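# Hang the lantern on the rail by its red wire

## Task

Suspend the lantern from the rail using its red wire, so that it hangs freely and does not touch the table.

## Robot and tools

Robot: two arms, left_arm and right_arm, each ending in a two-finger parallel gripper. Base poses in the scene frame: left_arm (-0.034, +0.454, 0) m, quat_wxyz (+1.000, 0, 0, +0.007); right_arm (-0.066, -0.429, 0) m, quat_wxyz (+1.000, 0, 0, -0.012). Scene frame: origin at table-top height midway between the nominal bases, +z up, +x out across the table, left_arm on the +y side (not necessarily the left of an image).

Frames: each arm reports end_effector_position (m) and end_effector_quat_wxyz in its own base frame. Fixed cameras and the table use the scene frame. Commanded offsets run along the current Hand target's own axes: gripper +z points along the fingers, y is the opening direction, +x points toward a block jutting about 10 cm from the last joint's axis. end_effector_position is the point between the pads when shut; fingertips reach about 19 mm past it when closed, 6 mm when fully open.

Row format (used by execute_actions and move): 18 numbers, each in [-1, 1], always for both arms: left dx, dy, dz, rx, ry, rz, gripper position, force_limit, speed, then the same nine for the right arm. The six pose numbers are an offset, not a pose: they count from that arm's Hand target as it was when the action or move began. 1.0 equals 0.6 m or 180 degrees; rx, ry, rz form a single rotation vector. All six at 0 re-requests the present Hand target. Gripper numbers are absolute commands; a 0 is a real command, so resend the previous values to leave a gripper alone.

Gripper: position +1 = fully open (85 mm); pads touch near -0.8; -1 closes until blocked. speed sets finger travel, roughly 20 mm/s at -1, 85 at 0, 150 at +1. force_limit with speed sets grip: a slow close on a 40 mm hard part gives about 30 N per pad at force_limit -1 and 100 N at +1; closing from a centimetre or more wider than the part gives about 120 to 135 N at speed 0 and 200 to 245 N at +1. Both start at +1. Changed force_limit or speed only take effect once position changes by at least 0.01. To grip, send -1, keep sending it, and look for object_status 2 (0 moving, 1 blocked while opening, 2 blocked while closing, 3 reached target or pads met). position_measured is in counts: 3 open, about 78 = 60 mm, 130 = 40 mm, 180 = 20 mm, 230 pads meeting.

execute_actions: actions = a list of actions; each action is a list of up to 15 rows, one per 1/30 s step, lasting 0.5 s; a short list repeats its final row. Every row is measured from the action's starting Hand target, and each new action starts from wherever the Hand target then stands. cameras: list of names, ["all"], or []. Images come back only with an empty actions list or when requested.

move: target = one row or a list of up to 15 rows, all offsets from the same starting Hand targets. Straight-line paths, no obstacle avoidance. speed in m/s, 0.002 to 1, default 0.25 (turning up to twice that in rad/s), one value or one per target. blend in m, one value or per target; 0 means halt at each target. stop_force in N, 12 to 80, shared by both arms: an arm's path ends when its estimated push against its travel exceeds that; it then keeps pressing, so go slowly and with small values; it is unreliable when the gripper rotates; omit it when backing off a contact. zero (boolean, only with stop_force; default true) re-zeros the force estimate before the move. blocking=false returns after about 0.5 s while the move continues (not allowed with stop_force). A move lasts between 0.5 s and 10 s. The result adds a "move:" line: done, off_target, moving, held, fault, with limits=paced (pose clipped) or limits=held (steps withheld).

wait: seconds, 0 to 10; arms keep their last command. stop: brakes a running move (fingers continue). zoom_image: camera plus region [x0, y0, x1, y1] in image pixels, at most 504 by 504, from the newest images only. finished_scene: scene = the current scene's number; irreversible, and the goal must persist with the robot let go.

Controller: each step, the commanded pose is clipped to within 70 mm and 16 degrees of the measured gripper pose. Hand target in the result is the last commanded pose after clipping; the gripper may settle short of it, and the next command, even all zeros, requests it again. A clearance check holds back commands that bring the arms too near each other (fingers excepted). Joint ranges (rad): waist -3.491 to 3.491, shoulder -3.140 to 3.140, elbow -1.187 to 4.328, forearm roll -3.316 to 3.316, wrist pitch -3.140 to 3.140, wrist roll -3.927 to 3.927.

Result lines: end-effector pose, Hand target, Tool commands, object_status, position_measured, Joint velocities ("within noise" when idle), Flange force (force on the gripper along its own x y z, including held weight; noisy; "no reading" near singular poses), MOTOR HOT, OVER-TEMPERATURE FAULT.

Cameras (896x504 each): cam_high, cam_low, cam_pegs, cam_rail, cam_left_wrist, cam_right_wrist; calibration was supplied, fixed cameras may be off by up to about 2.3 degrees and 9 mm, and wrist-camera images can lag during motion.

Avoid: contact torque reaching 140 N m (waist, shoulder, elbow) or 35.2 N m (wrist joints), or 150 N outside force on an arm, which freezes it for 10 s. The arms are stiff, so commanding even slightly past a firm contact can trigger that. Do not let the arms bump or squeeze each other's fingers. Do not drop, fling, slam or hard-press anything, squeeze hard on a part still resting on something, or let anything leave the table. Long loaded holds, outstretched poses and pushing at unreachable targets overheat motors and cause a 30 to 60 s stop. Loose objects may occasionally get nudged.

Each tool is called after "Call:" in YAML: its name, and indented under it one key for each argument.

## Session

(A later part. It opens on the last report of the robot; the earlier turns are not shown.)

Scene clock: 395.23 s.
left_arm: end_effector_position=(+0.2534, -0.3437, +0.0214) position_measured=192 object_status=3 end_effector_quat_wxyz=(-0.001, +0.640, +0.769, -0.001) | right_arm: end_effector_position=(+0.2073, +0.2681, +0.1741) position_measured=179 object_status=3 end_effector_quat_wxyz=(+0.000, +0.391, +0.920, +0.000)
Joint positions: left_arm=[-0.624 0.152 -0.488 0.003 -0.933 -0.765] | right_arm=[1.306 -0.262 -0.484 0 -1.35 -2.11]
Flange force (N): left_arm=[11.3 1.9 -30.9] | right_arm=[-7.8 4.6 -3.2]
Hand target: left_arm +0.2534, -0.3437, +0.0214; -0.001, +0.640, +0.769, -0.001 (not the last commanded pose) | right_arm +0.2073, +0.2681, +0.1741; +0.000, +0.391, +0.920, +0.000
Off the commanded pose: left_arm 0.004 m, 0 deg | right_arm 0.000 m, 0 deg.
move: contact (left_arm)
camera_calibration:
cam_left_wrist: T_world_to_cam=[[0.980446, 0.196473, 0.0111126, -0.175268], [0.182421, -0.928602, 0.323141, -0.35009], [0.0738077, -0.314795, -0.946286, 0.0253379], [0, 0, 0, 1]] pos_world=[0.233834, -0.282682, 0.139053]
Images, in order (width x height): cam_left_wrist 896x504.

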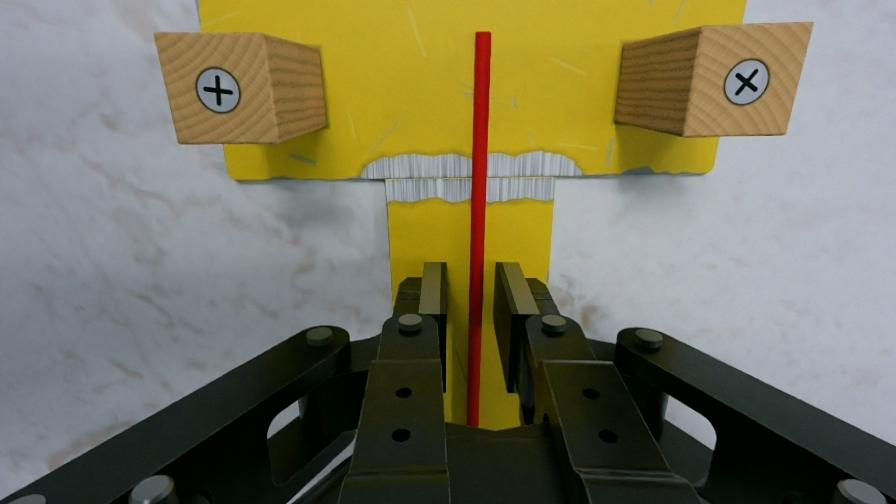

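Call:
move:
  target:
    - [0,0.003,-0.0035,0,0,0,-0.5,-0.5,-0.2,0,0,0,0,0,0,-0.4,-0.5,-0.5]
    - [0,0.003,-0.0035,0,0,0,-1,-0.5,-1,0,0,0,0,0,0,-0.4,-0.5,-0.5]
    - [-0.05,0.003,-0.0035,0,0,0,-1,-0.5,-1,0,0,0,0,0,0,-0.4,-0.5,-0.5]
  speed: [0.02,0.02,0.03]
  cameras: ["cam_left_wrist","cam_pegs"]

Call:
zoom_image:
  camera: "cam_pegs"
  region: [380, 190, 720, 340]

Scene clock: 403.17 s.
left_arm: end_effector_position=(+0.2606, -0.3728, +0.0235) position_measured=224 object_status=2 end_effector_quat_wxyz=(-0.001, +0.640, +0.769, -0.001) | right_arm: end_effector_position=(+0.2073, +0.2681, +0.1741) position_measured=179 object_status=3 end_effector_quat_wxyz=(+0.000, +0.391, +0.920, +0.000)
Joint positions: left_arm=[-0.669 0.212 -0.409 0.003 -0.952 -0.721] | right_arm=[1.306 -0.262 -0.484 0 -1.35 -2.11]
Flange force (N): left_arm=[0.9 2.1 -1.5] | right_arm=[-7.9 4.6 -3.3]
Hand target: left_arm +0.2607, -0.3728, +0.0235; -0.001, +0.640, +0.769, -0.001 | right_arm +0.2073, +0.2681, +0.1741; +0.000, +0.391, +0.920, +0.000
Off the commanded pose: left_arm 0.000 m, 0 deg | right_arm 0.000 m, 0 deg.
move: done
camera_calibration:
cam_left_wrist: T_world_to_cam=[[0.980428, 0.196564, 0.011079, -0.176595], [0.182518, -0.928583, 0.323141, -0.379121], [0.0738055, -0.314794, -0.946286, 0.0176339], [0, 0, 0, 1]] pos_world=[0.241034, -0.311782, 0.141153]
Images, in order (width x height): cam_pegs 896x504, cam_left_wrist 896x504.

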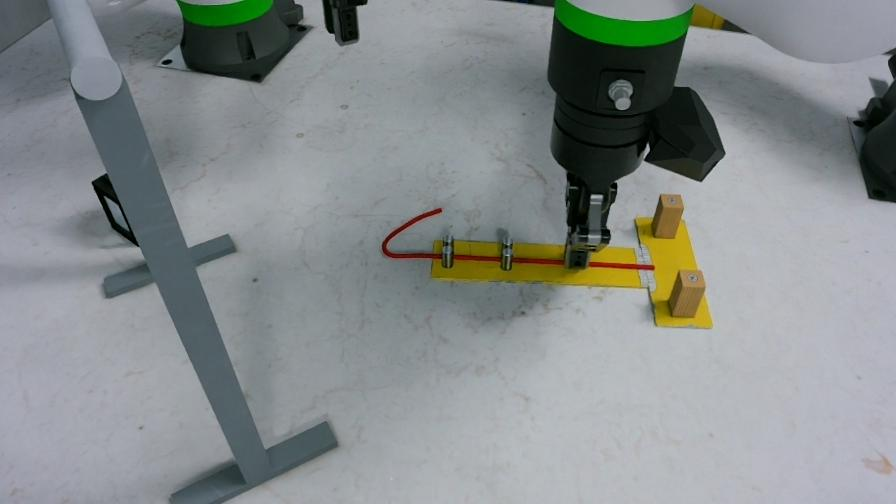

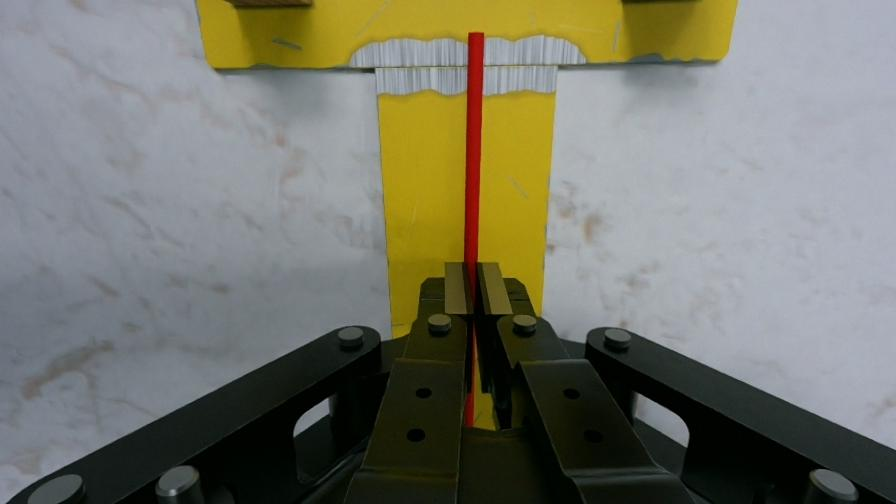

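Scaled by 1.482.

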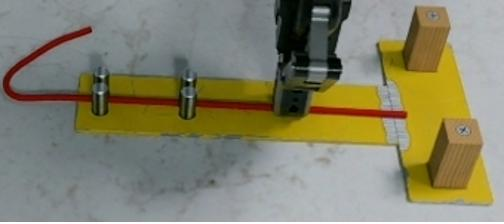

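Call:
move:
  target: [-0.047,0,0,0,0,0,-1,-0.5,-1,0,0,0,0,0,0,-0.4,-0.5,-0.5]
  speed: 0.03
  cameras: ["cam_left_wrist","cam_pegs"]

Call:
zoom_image:
  camera: "cam_pegs"
  region: [350, 190, 720, 340]

Scene clock: 406.97 s.
left_arm: end_effector_position=(+0.2658, -0.4006, +0.0235) position_measured=224 object_status=2 end_effector_quat_wxyz=(-0.001, +0.640, +0.769, -0.001) | right_arm: end_effector_position=(+0.2073, +0.2681, +0.1741) position_measured=179 object_status=3 end_effector_quat_wxyz=(+0.000, +0.391, +0.920, +0.000)
Joint positions: left_arm=[-0.709 0.27 -0.335 0.003 -0.968 -0.68] | right_arm=[1.306 -0.262 -0.484 0 -1.35 -2.11]
Flange force (N): left_arm=[1.9 1.8 -3.0] | right_arm=[-8.3 4.9 -3.5]
Hand target: left_arm +0.2658, -0.4006, +0.0235; -0.001, +0.640, +0.769, -0.001 | right_arm +0.2073, +0.2681, +0.1741; +0.000, +0.391, +0.920, +0.000
Off the commanded pose: left_arm 0.000 m, 0 deg | right_arm 0.000 m, 0 deg.
move: done
camera_calibration:
cam_left_wrist: T_world_to_cam=[[0.980428, 0.196564, 0.011079, -0.176229], [0.182518, -0.928583, 0.323141, -0.405885], [0.0738055, -0.314794, -0.946286, 0.00849885], [0, 0, 0, 1]] pos_world=[0.246234, -0.339582, 0.141153]
Images, in order (width x height): cam_pegs 896x504, cam_left_wrist 896x504.

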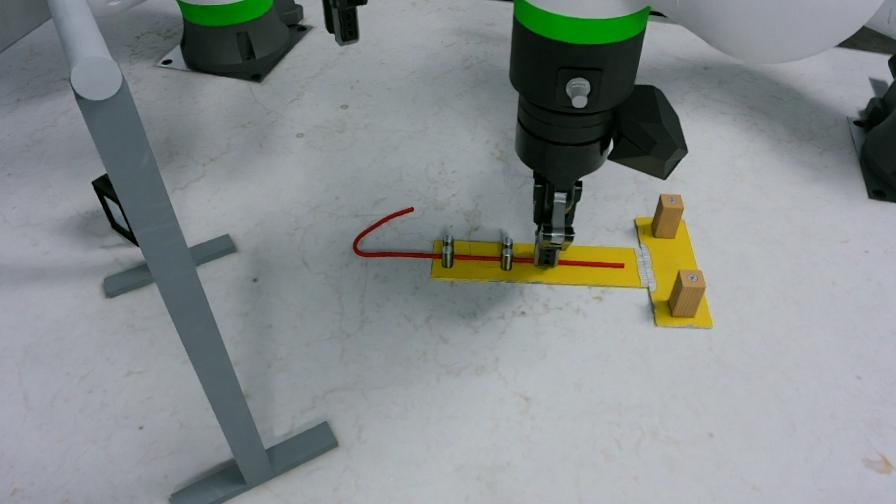

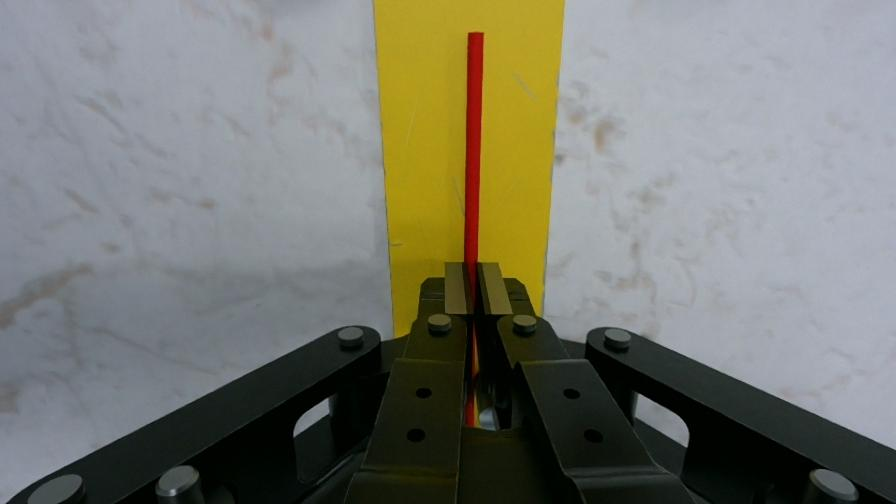

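Scaled by 1.362.

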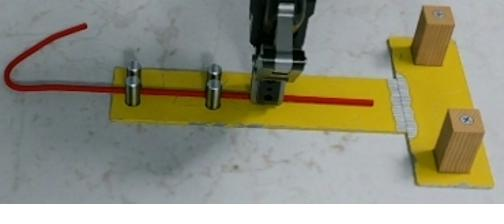

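Call:
move:
  target:
    - [0,0,0,0,0,0,-0.5,-0.5,-0.5,0,0,0,0,0,0,-0.4,-0.5,-0.5]
    - [0,0,-0.15,0,0,0,-0.5,-0.5,-0.5,0,0,0,0,0,0,-0.4,-0.5,-0.5]
    - [0.177,0.108,-0.2442,0,-0.1389,0,0.2,0,0,0,0,0,0,0,0,-0.4,-0.5,-0.5]
  speed: [0.1,0.1,0.2]
  cameras: ["cam_left_wrist","cam_pegs"]

Scene clock: 455.43 s.
left_arm: end_effector_position=(+0.3106, -0.2843, +0.1698) position_measured=104 object_status=0 end_effector_quat_wxyz=(+0.165, +0.624, +0.751, -0.140) | right_arm: end_effector_position=(+0.2073, +0.2681, +0.1741) position_measured=179 object_status=3 end_effector_quat_wxyz=(+0.000, +0.391, +0.920, +0.000)
Joint positions: left_arm=[-0.132 -0.271 -0.708 0.484 -1.048 -1.482] | right_arm=[1.306 -0.262 -0.484 0 -1.35 -2.11]
Flange force (N): left_arm=[2.3 0.1 -0.2] | right_arm=[-8.4 5.0 -3.4]
Hand target: left_arm +0.3106, -0.2843, +0.1698; +0.165, +0.624, +0.751, -0.140 | right_arm +0.2073, +0.2681, +0.1741; +0.000, +0.391, +0.920, +0.000
Off the commanded pose: left_arm 0.000 m, 0 deg | right_arm 0.000 m, 0 deg.
move: done
camera_calibration:
cam_left_wrist: T_world_to_cam=[[0.979583, 0.20101, 0.00349198, -0.241858], [0.142585, -0.706895, 0.692798, -0.34063], [0.141727, -0.678155, -0.721123, 0.0176258], [0, 0, 0, 1]] pos_world=[0.28299, -0.180221, 0.249543]
Images, in order (width x height): cam_pegs 896x504, cam_left_wrist 896x504.

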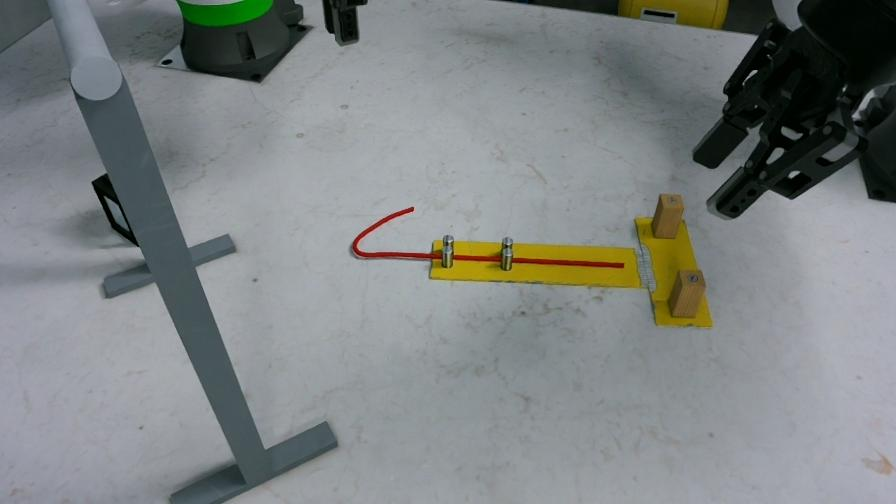

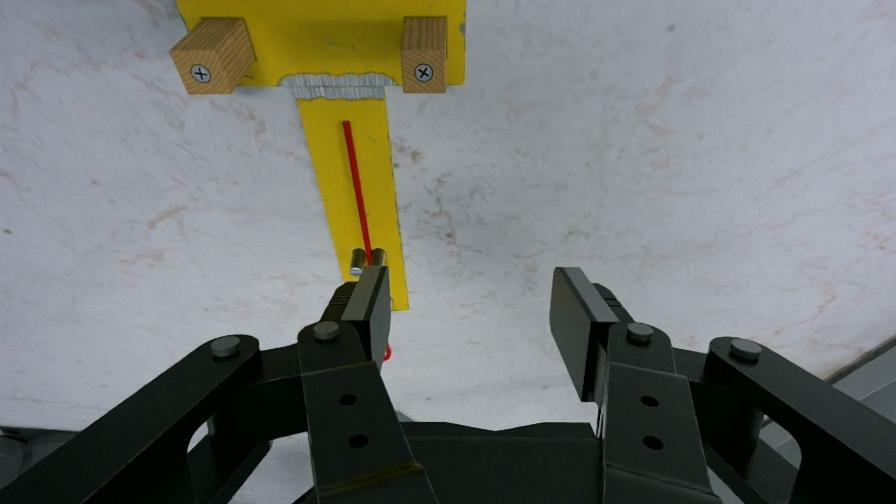

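Call:
move:
  target: [0.095,-0.0248,0.103,0,0,0,0.2,0,0,0,0,0,0,0,0,-0.4,-0.5,-0.5]
  speed: 0.12
  cameras: ["cam_left_wrist","cam_pegs"]

Scene clock: 464.50 s.
left_arm: end_effector_position=(+0.2911, -0.2619, +0.0898) position_measured=104 object_status=3 end_effector_quat_wxyz=(+0.165, +0.624, +0.751, -0.140) | right_arm: end_effector_position=(+0.2073, +0.2681, +0.1741) position_measured=179 object_status=3 end_effector_quat_wxyz=(+0.000, +0.391, +0.920, +0.000)
Joint positions: left_arm=[-0.08 -0.258 -0.917 0.561 -0.877 -1.664] | right_arm=[1.306 -0.262 -0.484 0 -1.35 -2.11]
Flange force (N): left_arm=[1.4 0.3 -1.0] | right_arm=[-8.0 5.7 -3.3]
Hand target: left_arm +0.2911, -0.2619, +0.0897; +0.165, +0.624, +0.751, -0.140 | right_arm +0.2073, +0.2681, +0.1741; +0.000, +0.391, +0.920, +0.000
Off the commanded pose: left_arm 0.000 m, 0 deg | right_arm 0.000 m, 0 deg.
move: done
camera_calibration:
cam_left_wrist: T_world_to_cam=[[0.979583, 0.20101, 0.00349198, -0.226959], [0.142585, -0.706895, 0.692798, -0.266593], [0.141727, -0.678155, -0.721123, -0.0222496], [0, 0, 0, 1]] pos_world=[0.26349, -0.157921, 0.169443]
Images, in order (width x height): cam_pegs 896x504, cam_left_wrist 896x504.

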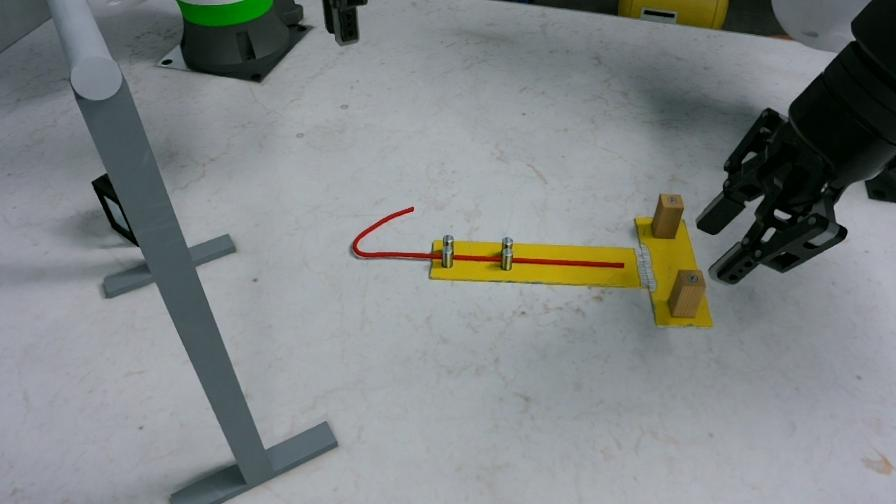

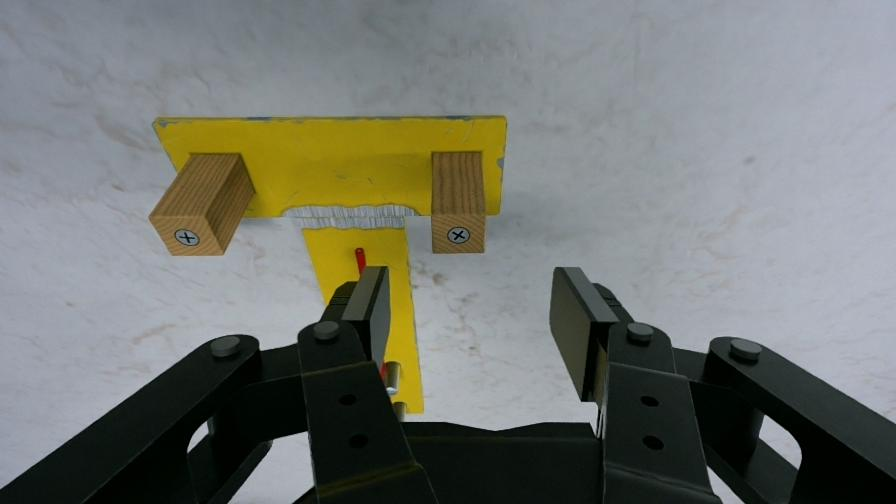

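Call:
move:
  target: [0.0375,-0.0042,0.0962,0,0,0,0.2,0,0,0,0,0,0,0,0,-0.4,-0.5,-0.5]
  speed: 0.06
  stop_force: 15
  cameras: ["cam_left_wrist","cam_pegs","cam_rail"]

Call:
zoom_image:
  camera: "cam_pegs"
  region: [600, 170, 780, 350]

Scene clock: 474.67 s.
left_arm: end_effector_position=(+0.2892, -0.2663, +0.0279) position_measured=104 object_status=3 end_effector_quat_wxyz=(+0.165, +0.624, +0.751, -0.140) | right_arm: end_effector_position=(+0.2073, +0.2681, +0.1741) position_measured=179 object_status=3 end_effector_quat_wxyz=(+0.000, +0.391, +0.920, +0.000)
Joint positions: left_arm=[-0.137 -0.134 -1.022 0.707 -0.668 -1.811] | right_arm=[1.306 -0.262 -0.484 0 -1.35 -2.11]
Flange force (N): left_arm=[1.7 1.1 -0.8] | right_arm=[-8.1 4.9 -3.2]
Hand target: left_arm +0.2892, -0.2663, +0.0279; +0.165, +0.624, +0.751, -0.140 | right_arm +0.2073, +0.2681, +0.1741; +0.000, +0.391, +0.920, +0.000
Off the commanded pose: left_arm 0.000 m, 0 deg | right_arm 0.000 m, 0 deg.
move: done
camera_calibration:
cam_left_wrist: T_world_to_cam=[[0.979583, 0.20101, 0.00349198, -0.223997], [0.142585, -0.706895, 0.692798, -0.226618], [0.141727, -0.678155, -0.721123, -0.0695296], [0, 0, 0, 1]] pos_world=[0.26159, -0.162321, 0.107643]
Images, in order (width x height): cam_pegs 896x504, cam_rail 896x504, cam_left_wrist 896x504.

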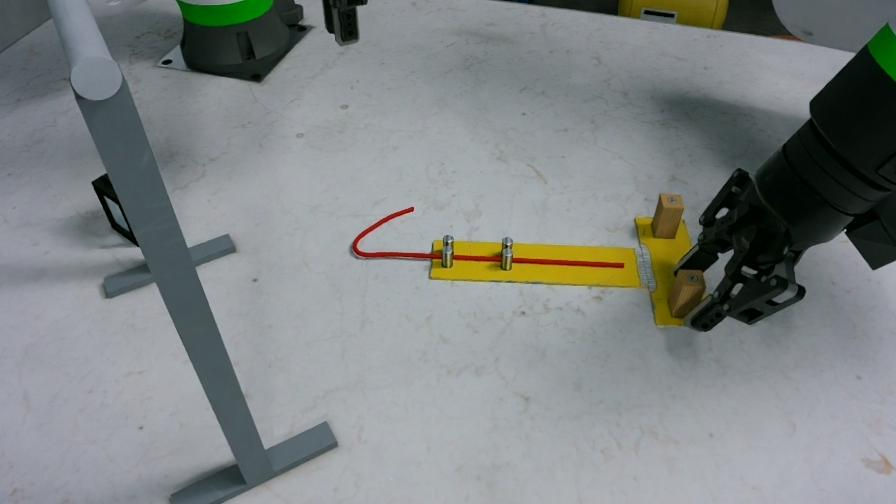

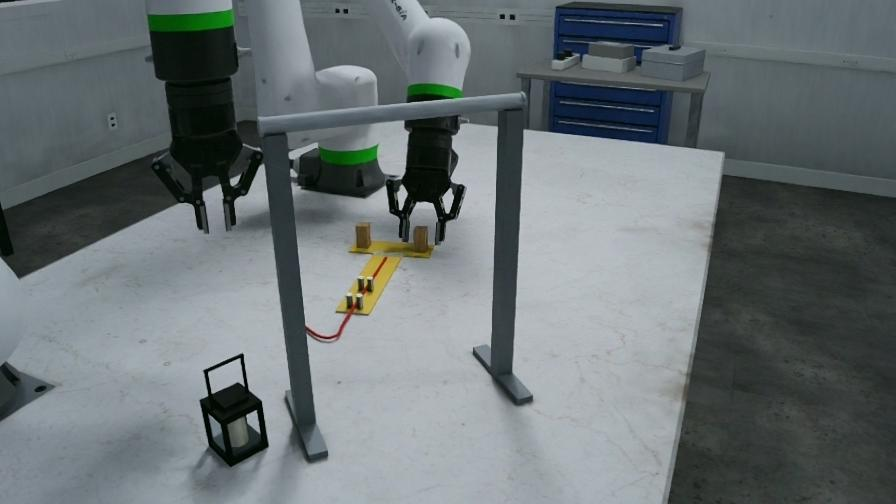

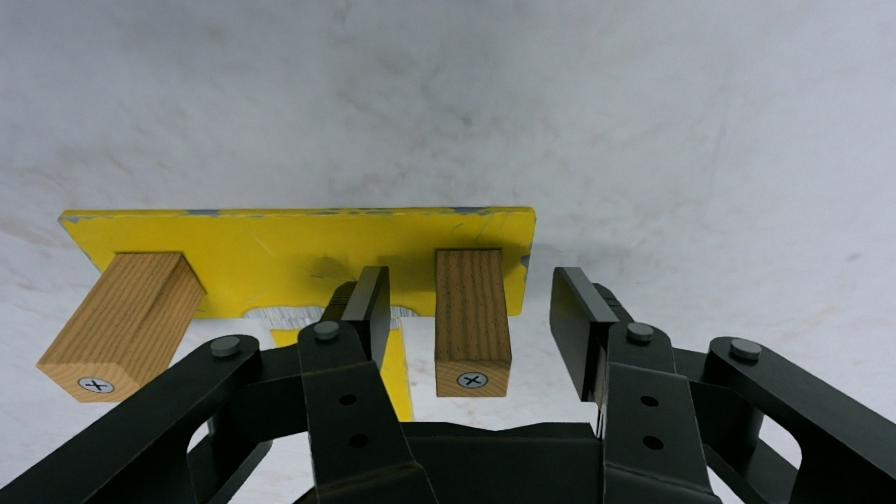

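Scaled by 2.800.

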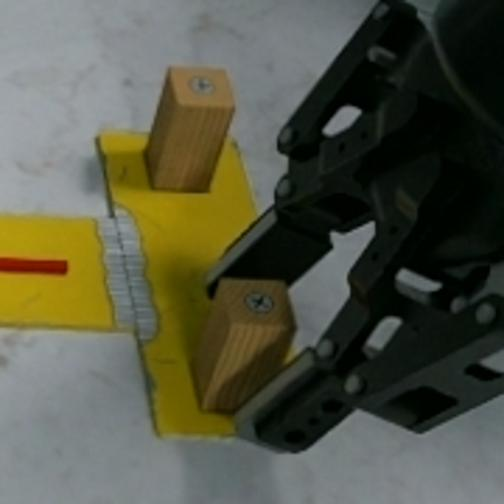

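Call:
move:
  target: [-0.012,0,0.011,0,0,0,0.2,0,0,0,0,0,0,0,0,-0.4,-0.5,-0.5]
  speed: 0.04
  stop_force: 15
  cameras: []

Call:
move:
  target: [0,0,0,0,0,0,-1,0.3,-1,0,0,0,0,0,0,-0.4,-0.5,-0.5]
  speed: 0.05
  cameras: ["cam_left_wrist","cam_pegs"]

Call:
zoom_image:
  camera: "cam_pegs"
  region: [600, 170, 780, 350]

Scene clock: 480.07 s.
left_arm: end_effector_position=(+0.2909, -0.2755, +0.0250) position_measured=104 object_status=3 end_effector_quat_wxyz=(+0.165, +0.624, +0.751, -0.140) | right_arm: end_effector_position=(+0.2073, +0.2681, +0.1741) position_measured=179 object_status=3 end_effector_quat_wxyz=(+0.000, +0.391, +0.920, +0.000)
Joint positions: left_arm=[-0.173 -0.11 -1.014 0.726 -0.641 -1.8] | right_arm=[1.306 -0.262 -0.484 0 -1.35 -2.11]
Flange force (N): left_arm=[1.4 1.2 -1.0] | right_arm=[-8.3 4.3 -3.3]
Hand target: left_arm +0.2909, -0.2755, +0.0250; +0.165, +0.624, +0.751, -0.140 | right_arm +0.2073, +0.2681, +0.1741; +0.000, +0.391, +0.920, +0.000
Off the commanded pose: left_arm 0.000 m, 0 deg | right_arm 0.000 m, 0 deg.
move: done
No camera images: "cameras" was empty.

Scene clock: 481.97 s.
left_arm: end_effector_position=(+0.2909, -0.2755, +0.0250) position_measured=182 object_status=0 end_effector_quat_wxyz=(+0.165, +0.624, +0.751, -0.140) | right_arm: end_effector_position=(+0.2073, +0.2681, +0.1741) position_measured=179 object_status=3 end_effector_quat_wxyz=(+0.000, +0.391, +0.920, +0.000)
Joint positions: left_arm=[-0.173 -0.11 -1.014 0.726 -0.641 -1.8] | right_arm=[1.306 -0.262 -0.484 0 -1.35 -2.11]
Flange force (N): left_arm=[2.8 -1.7 -17.8] | right_arm=[-8.4 5.3 -3.1]
Hand target: left_arm +0.2909, -0.2755, +0.0250; +0.165, +0.624, +0.751, -0.140 | right_arm +0.2073, +0.2681, +0.1741; +0.000, +0.391, +0.920, +0.000
Off the commanded pose: left_arm 0.000 m, 0 deg | right_arm 0.000 m, 0 deg.
move: done
camera_calibration:
cam_left_wrist: T_world_to_cam=[[0.979569, 0.201078, 0.00356123, -0.223795], [0.142585, -0.706885, 0.692808, -0.231354], [0.141826, -0.678145, -0.721113, -0.0781261], [0, 0, 0, 1]] pos_world=[0.26329, -0.171521, 0.104743]
Images, in order (width x height): cam_pegs 896x504, cam_left_wrist 896x504.

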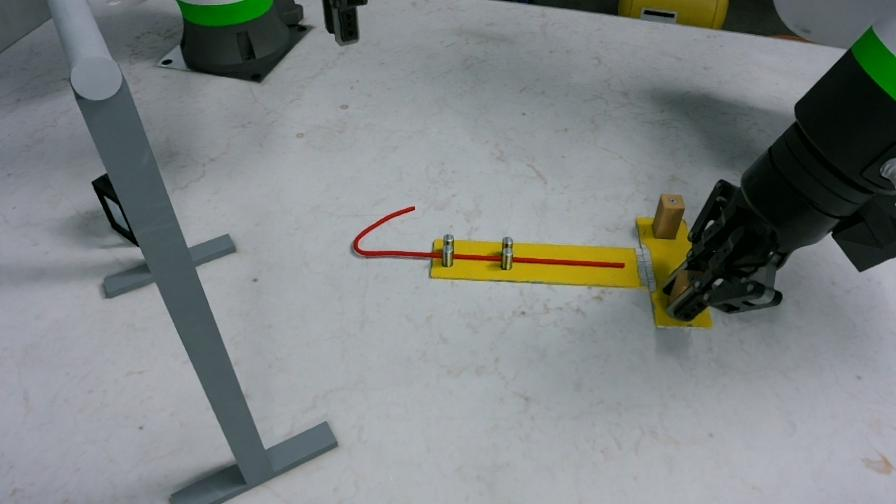

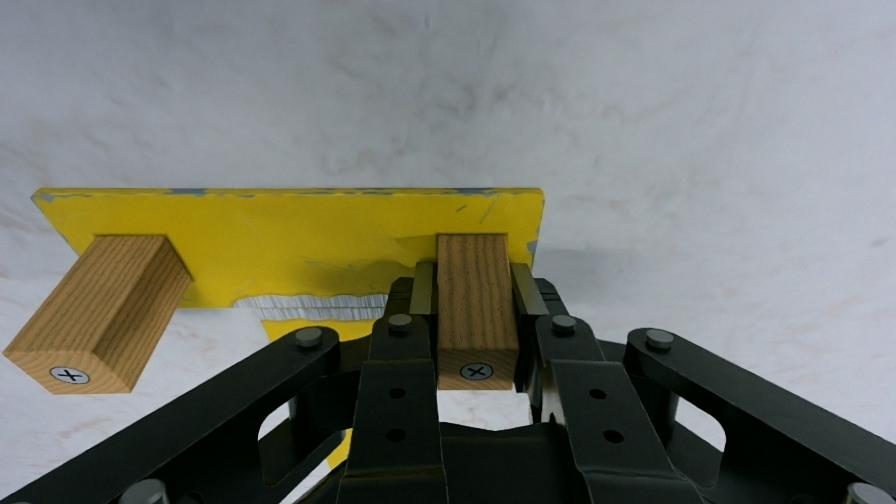

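Scaled by 2.800.

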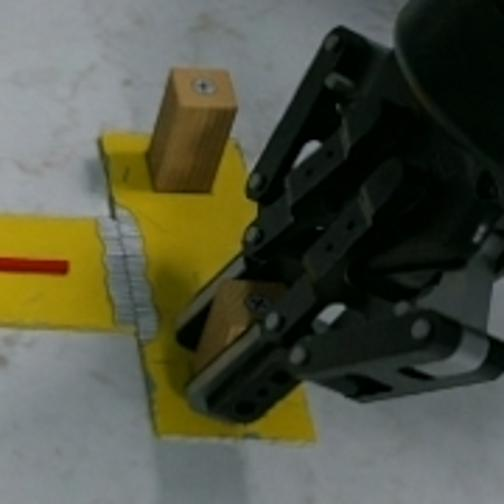

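Call:
move:
  target:
    - [-0.0006,0,-0.0012,0,0,0,-1,0.3,-1,0.1,0.15,0,0,0,-0.41,-0.4,-0.5,-0.5]
    - [-0.0006,0,-0.0012,0,0,0,-1,0.3,-1,0.2249,0.3836,0.04,0,0,-0.8244,-0.4,-0.5,-0.5]
  speed: 0.25
  blend: [0.02,0]
  cameras: ["cam_left_wrist","cam_pegs","cam_right_wrist"]

Scene clock: 494.13 s.
left_arm: end_effector_position=(+0.2909, -0.2755, +0.0258) position_measured=182 object_status=2 end_effector_quat_wxyz=(+0.165, +0.624, +0.751, -0.140) | right_arm: end_effector_position=(+0.2794, +0.5249, +0.1499) position_measured=179 object_status=3 end_effector_quat_wxyz=(+0.000, +0.779, -0.627, +0.000)
Joint positions: left_arm=[-0.172 -0.112 -1.013 0.723 -0.644 -1.797] | right_arm=[1.302 0.407 0.174 0 -1.339 0.484]
Flange force (N): left_arm=[2.6 1.0 0.7] | right_arm=[1.8 -4.8 -2.9]
Hand target: left_arm +0.2909, -0.2755, +0.0258; +0.165, +0.624, +0.751, -0.140 | right_arm +0.2794, +0.5249, +0.1499; +0.000, +0.779, -0.627, +0.000
Off the commanded pose: left_arm 0.000 m, 0 deg | right_arm 0.000 m, 0 deg.
move: done
camera_calibration:
cam_left_wrist: T_world_to_cam=[[0.979583, 0.20101, 0.00349198, -0.223708], [0.142585, -0.706895, 0.692798, -0.231894], [0.141727, -0.678155, -0.721123, -0.0775098], [0, 0, 0, 1]] pos_world=[0.26319, -0.171521, 0.105543]
cam_right_wrist: T_world_to_cam=[[-0.97361, -0.228172, 0.00449009, 0.394418], [-0.211988, 0.911487, 0.352494, -0.458654], [-0.0845221, 0.34224, -0.935803, 0.111263], [0, 0, 0, 1]] pos_world=[0.296185, 0.469974, 0.264022]
Images, in order (width x height): cam_pegs 896x504, cam_left_wrist 896x504, cam_right_wrist 896x504.

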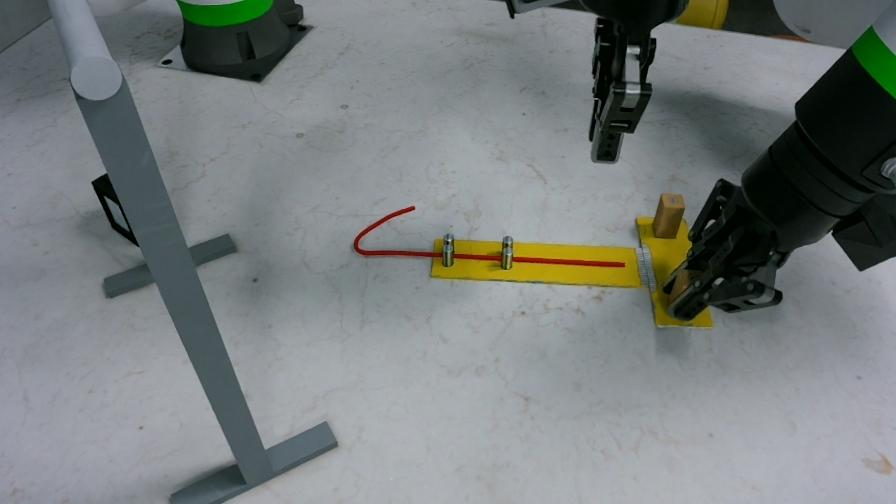

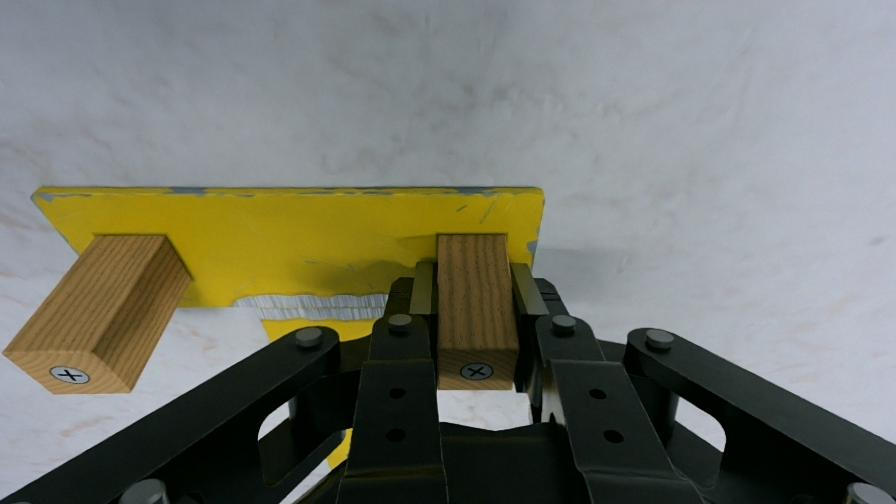

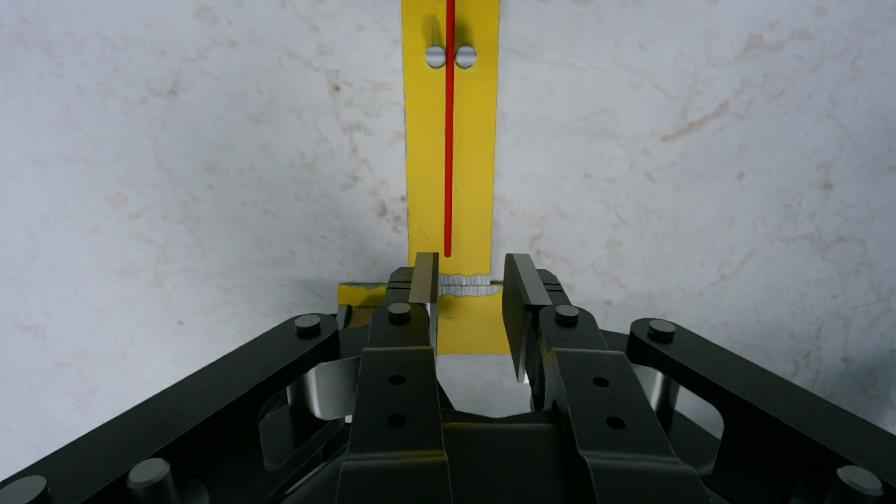

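Call:
move:
  target: [0,0,0,0,0,0,-1,0.3,-1,-0.0068,-0.0108,0.15,0,0,0,-0.4,-0.5,-0.5]
  speed: 0.12
  cameras: ["cam_pegs","cam_right_wrist"]

Scene clock: 501.30 s.
left_arm: end_effector_position=(+0.2909, -0.2755, +0.0258) position_measured=182 object_status=2 end_effector_quat_wxyz=(+0.165, +0.624, +0.751, -0.140) | right_arm: end_effector_position=(+0.2848, +0.5302, +0.0598) position_measured=179 object_status=3 end_effector_quat_wxyz=(+0.000, +0.779, -0.627, +0.000)
Joint positions: left_arm=[-0.172 -0.112 -1.013 0.723 -0.644 -1.797] | right_arm=[1.295 0.494 0.079 0 -1.156 0.491]
Flange force (N): left_arm=[2.5 1.7 0.5] | right_arm=[1.5 -5.7 -2.6]
Hand target: left_arm +0.2909, -0.2755, +0.0258; +0.165, +0.624, +0.751, -0.140 | right_arm +0.2848, +0.5302, +0.0599; +0.000, +0.779, -0.627, +0.000
Off the commanded pose: left_arm 0.000 m, 0 deg | right_arm 0.000 m, 0 deg.
move: done
camera_calibration:
cam_right_wrist: T_world_to_cam=[[-0.973623, -0.228117, 0.00461512, 0.401148], [-0.211894, 0.911514, 0.35248, -0.430641], [-0.0846135, 0.342205, -0.935808, 0.0256265], [0, 0, 0, 1]] pos_world=[0.301485, 0.475275, 0.173923]
Images, in order (width x height): cam_pegs 896x504, cam_right_wrist 896x504.

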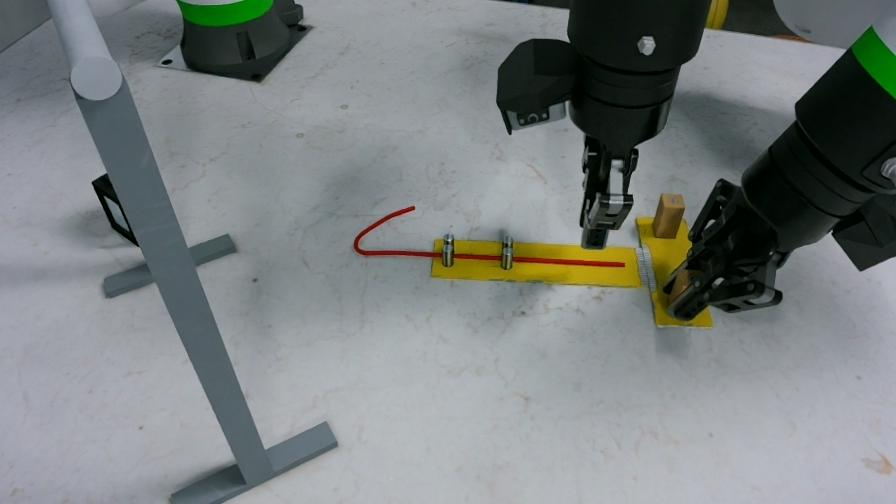

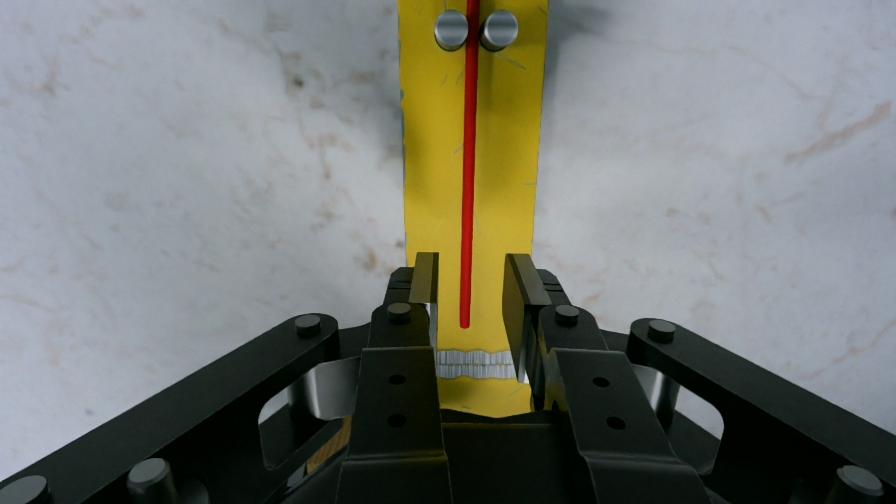

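Call:
move:
  target: [0,0,0,0,0,0,-1,0.3,-1,0,0,0.03,0,0,0,-0.65,-0.5,-0.5]
  speed: 0.05
  cameras: ["cam_pegs","cam_right_wrist"]

Call:
zoom_image:
  camera: "cam_pegs"
  region: [490, 200, 660, 300]

Scene clock: 504.33 s.
left_arm: end_effector_position=(+0.2909, -0.2755, +0.0258) position_measured=182 object_status=2 end_effector_quat_wxyz=(+0.165, +0.624, +0.751, -0.140) | right_arm: end_effector_position=(+0.2848, +0.5302, +0.0419) position_measured=211 object_status=3 end_effector_quat_wxyz=(+0.000, +0.779, -0.627, +0.000)
Joint positions: left_arm=[-0.172 -0.112 -1.013 0.723 -0.644 -1.797] | right_arm=[1.295 0.513 0.061 0 -1.119 0.491]
Flange force (N): left_arm=[2.7 0.7 0.4] | right_arm=[1.8 -5.1 -3.0]
Hand target: left_arm +0.2909, -0.2755, +0.0258; +0.165, +0.624, +0.751, -0.140 | right_arm +0.2848, +0.5302, +0.0419; +0.000, +0.779, -0.627, +0.000
Off the commanded pose: left_arm 0.000 m, 0 deg | right_arm 0.000 m, 0 deg.
move: done
camera_calibration:
cam_right_wrist: T_world_to_cam=[[-0.97361, -0.228172, 0.00449009, 0.40137], [-0.211988, 0.911487, 0.352494, -0.424271], [-0.0845221, 0.34224, -0.935803, 0.00883857], [0, 0, 0, 1]] pos_world=[0.301585, 0.475274, 0.156022]
Images, in order (width x height): cam_pegs 896x504, cam_right_wrist 896x504.

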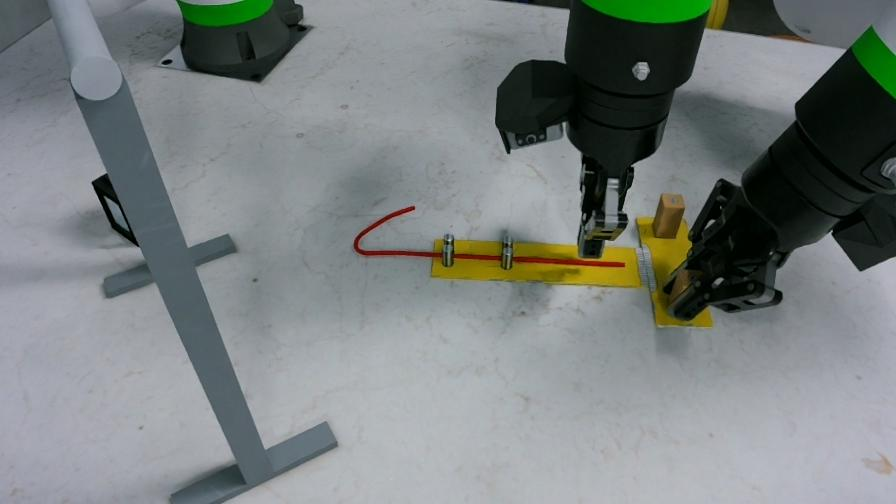

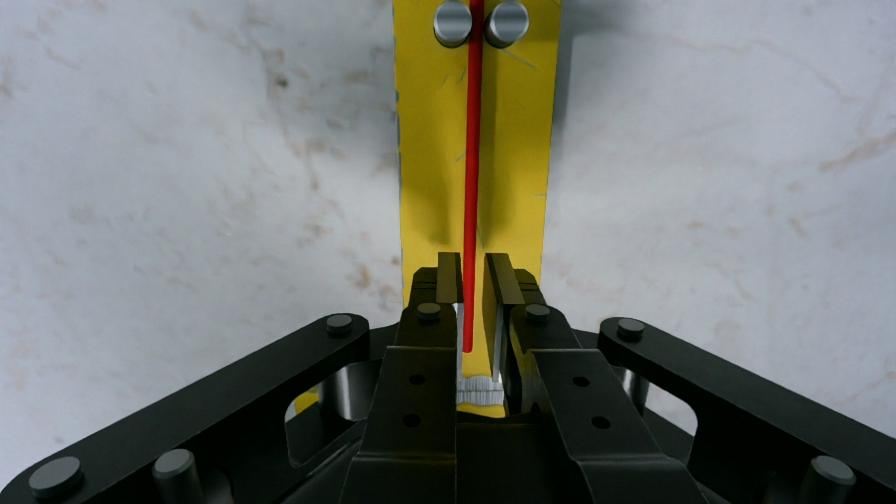

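Scaled by 2.965.

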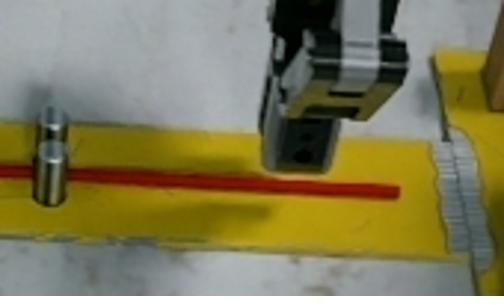

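Call:
move:
  target: [0,0,0,0,0,0,-1,0.3,-1,0,0,0.035,0,0,0,-0.65,-0.5,-0.5]
  speed: 0.01
  stop_force: 12
  cameras: ["cam_pegs","cam_right_wrist"]

Call:
zoom_image:
  camera: "cam_pegs"
  region: [490, 200, 660, 300]

Scene clock: 510.17 s.
left_arm: end_effector_position=(+0.2909, -0.2755, +0.0258) position_measured=182 object_status=2 end_effector_quat_wxyz=(+0.165, +0.624, +0.751, -0.140) | right_arm: end_effector_position=(+0.2848, +0.5303, +0.0233) position_measured=211 object_status=3 end_effector_quat_wxyz=(+0.000, +0.779, -0.627, +0.000)
Joint positions: left_arm=[-0.172 -0.112 -1.013 0.723 -0.644 -1.797] | right_arm=[1.295 0.534 0.044 0 -1.082 0.491]
Flange force (N): left_arm=[8.4 3.9 14.5] | right_arm=[6.5 1.0 -25.7]
Hand target: left_arm +0.2909, -0.2755, +0.0258; +0.165, +0.624, +0.751, -0.140 | right_arm +0.2848, +0.5303, +0.0233; +0.000, +0.779, -0.627, +0.000 (not the last commanded pose)
Off the commanded pose: left_arm 0.000 m, 0 deg | right_arm 0.002 m, 0 deg.
move: contact (right_arm)
camera_calibration:
cam_right_wrist: T_world_to_cam=[[-0.973614, -0.228157, 0.00444713, 0.401454], [-0.211973, 0.911425, 0.352665, -0.417678], [-0.0845162, 0.342417, -0.935739, -0.00875509], [0, 0, 0, 1]] pos_world=[0.301585, 0.475274, 0.137322]
Images, in order (width x height): cam_pegs 896x504, cam_right_wrist 896x504.

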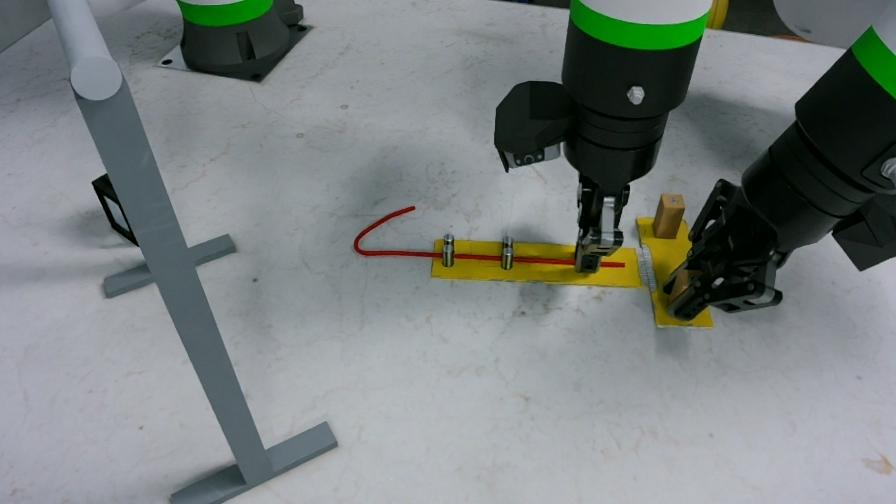

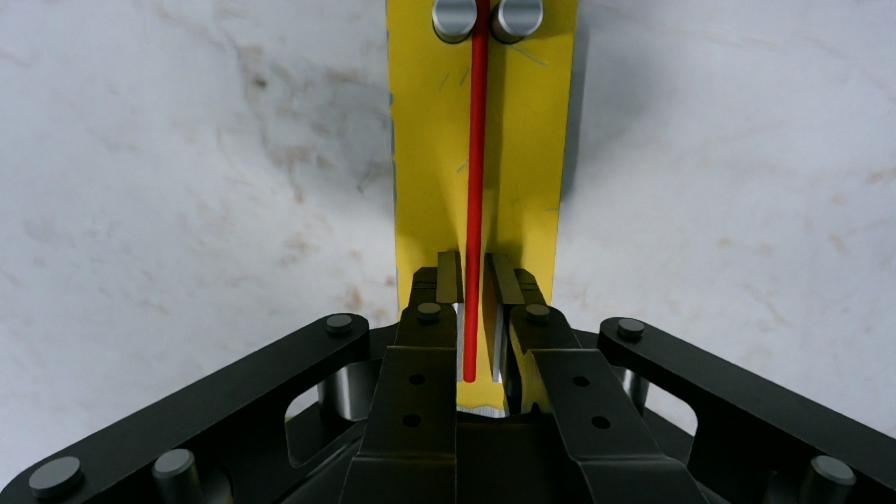

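Scaled by 2.965.

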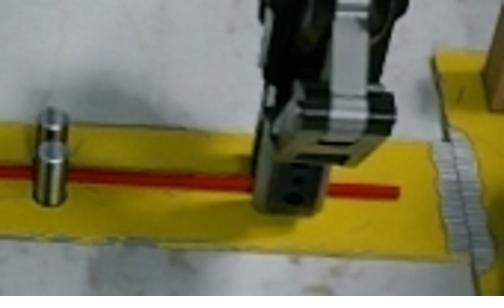

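Call:
move:
  target:
    - [0,0,0,0,0,0,-1,0.3,-1,0,0,-0.0038,0,0,0,-0.65,-0.5,-0.5]
    - [0,0,0,0,0,0,-1,0.3,-1,0.0042,-0.0313,-0.0038,0,0,0.0833,-0.65,-0.5,-0.5]
    - [0,0,0,0,0,0,-1,0.3,-1,0.0158,-0.0598,-0.0038,0,0,0.1667,-0.65,-0.5,-0.5]
    - [0,0,0,0,0,0,-1,0.3,-1,0.0343,-0.0838,-0.0038,0,0,0.25,-0.65,-0.5,-0.5]
  speed: [0.03,0.06,0.08,0.08]
  blend: [0,0.004,0.004,0]
  cameras: ["cam_pegs","cam_left_wrist","cam_right_wrist"]

Scene clock: 526.37 s.
left_arm: end_effector_position=(+0.2909, -0.2755, +0.0258) position_measured=182 object_status=2 end_effector_quat_wxyz=(+0.165, +0.624, +0.751, -0.140) | right_arm: end_effector_position=(+0.3383, +0.5209, +0.0255) position_measured=211 object_status=3 end_effector_quat_wxyz=(+0.000, -0.480, +0.877, +0.000)
Joint positions: left_arm=[-0.172 -0.112 -1.013 0.723 -0.644 -1.797] | right_arm=[1.205 0.574 0.112 0 -1.11 -0.205]
Flange force (N): left_arm=[1.3 3.8 1.0] | right_arm=[-0.7 -2.3 -3.0]
Hand target: left_arm +0.2909, -0.2755, +0.0258; +0.165, +0.624, +0.751, -0.140 | right_arm +0.3383, +0.5209, +0.0255; +0.000, -0.480, +0.877, +0.000
Off the commanded pose: left_arm 0.000 m, 0 deg | right_arm 0.000 m, 0 deg.
move: done
camera_calibration:
cam_left_wrist: T_world_to_cam=[[0.979583, 0.20101, 0.00349198, -0.223708], [0.142585, -0.706895, 0.692798, -0.231894], [0.141727, -0.678155, -0.721123, -0.0775098], [0, 0, 0, 1]] pos_world=[0.26319, -0.171521, 0.105543]
cam_right_wrist: T_world_to_cam=[[-0.849783, 0.527117, 0.00402658, 0.0161174], [0.494527, 0.794554, 0.352316, -0.576732], [0.182512, 0.301383, -0.935873, -0.067859], [0, 0, 0, 1]] pos_world=[0.311291, 0.470201, 0.139619]
Images, in order (width x height): cam_pegs 896x504, cam_left_wrist 896x504, cam_right_wrist 896x504.

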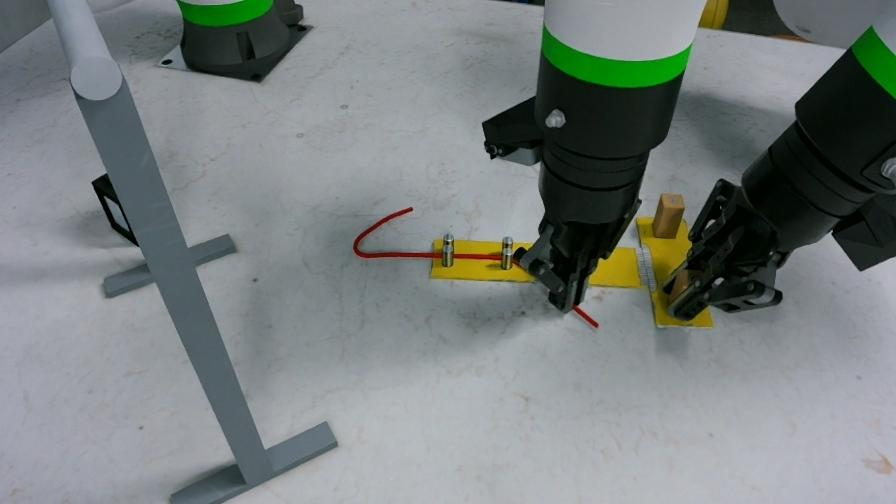

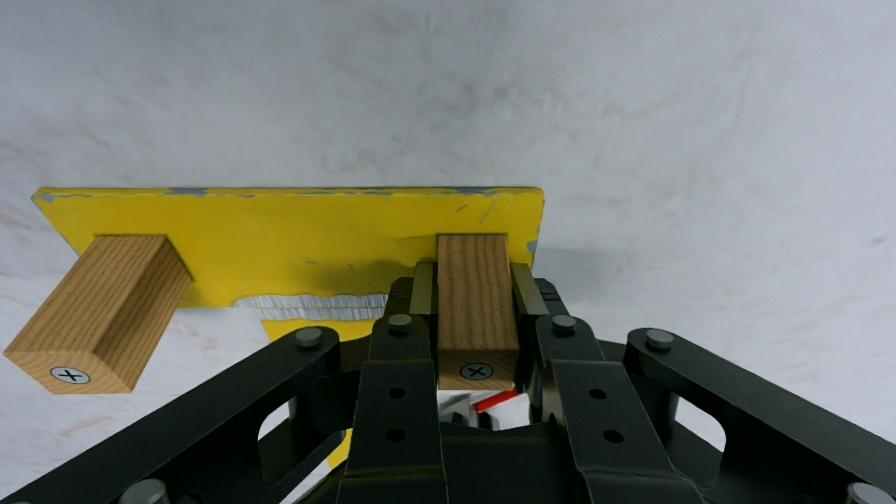

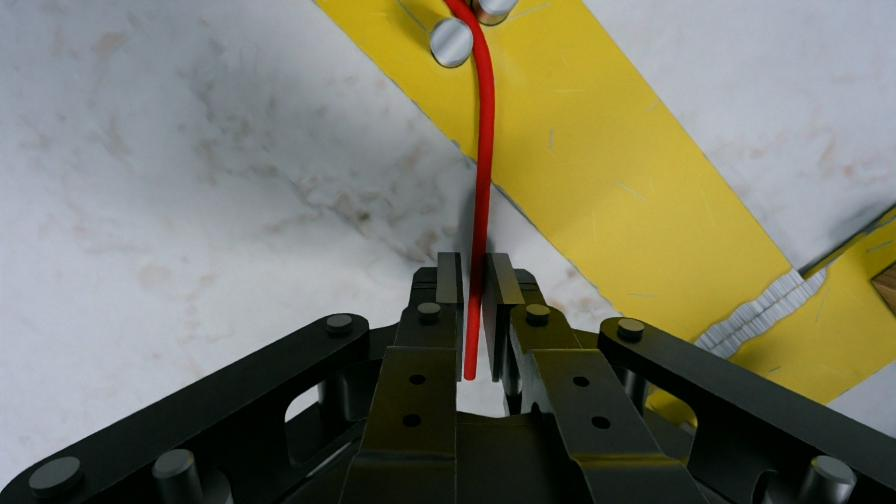

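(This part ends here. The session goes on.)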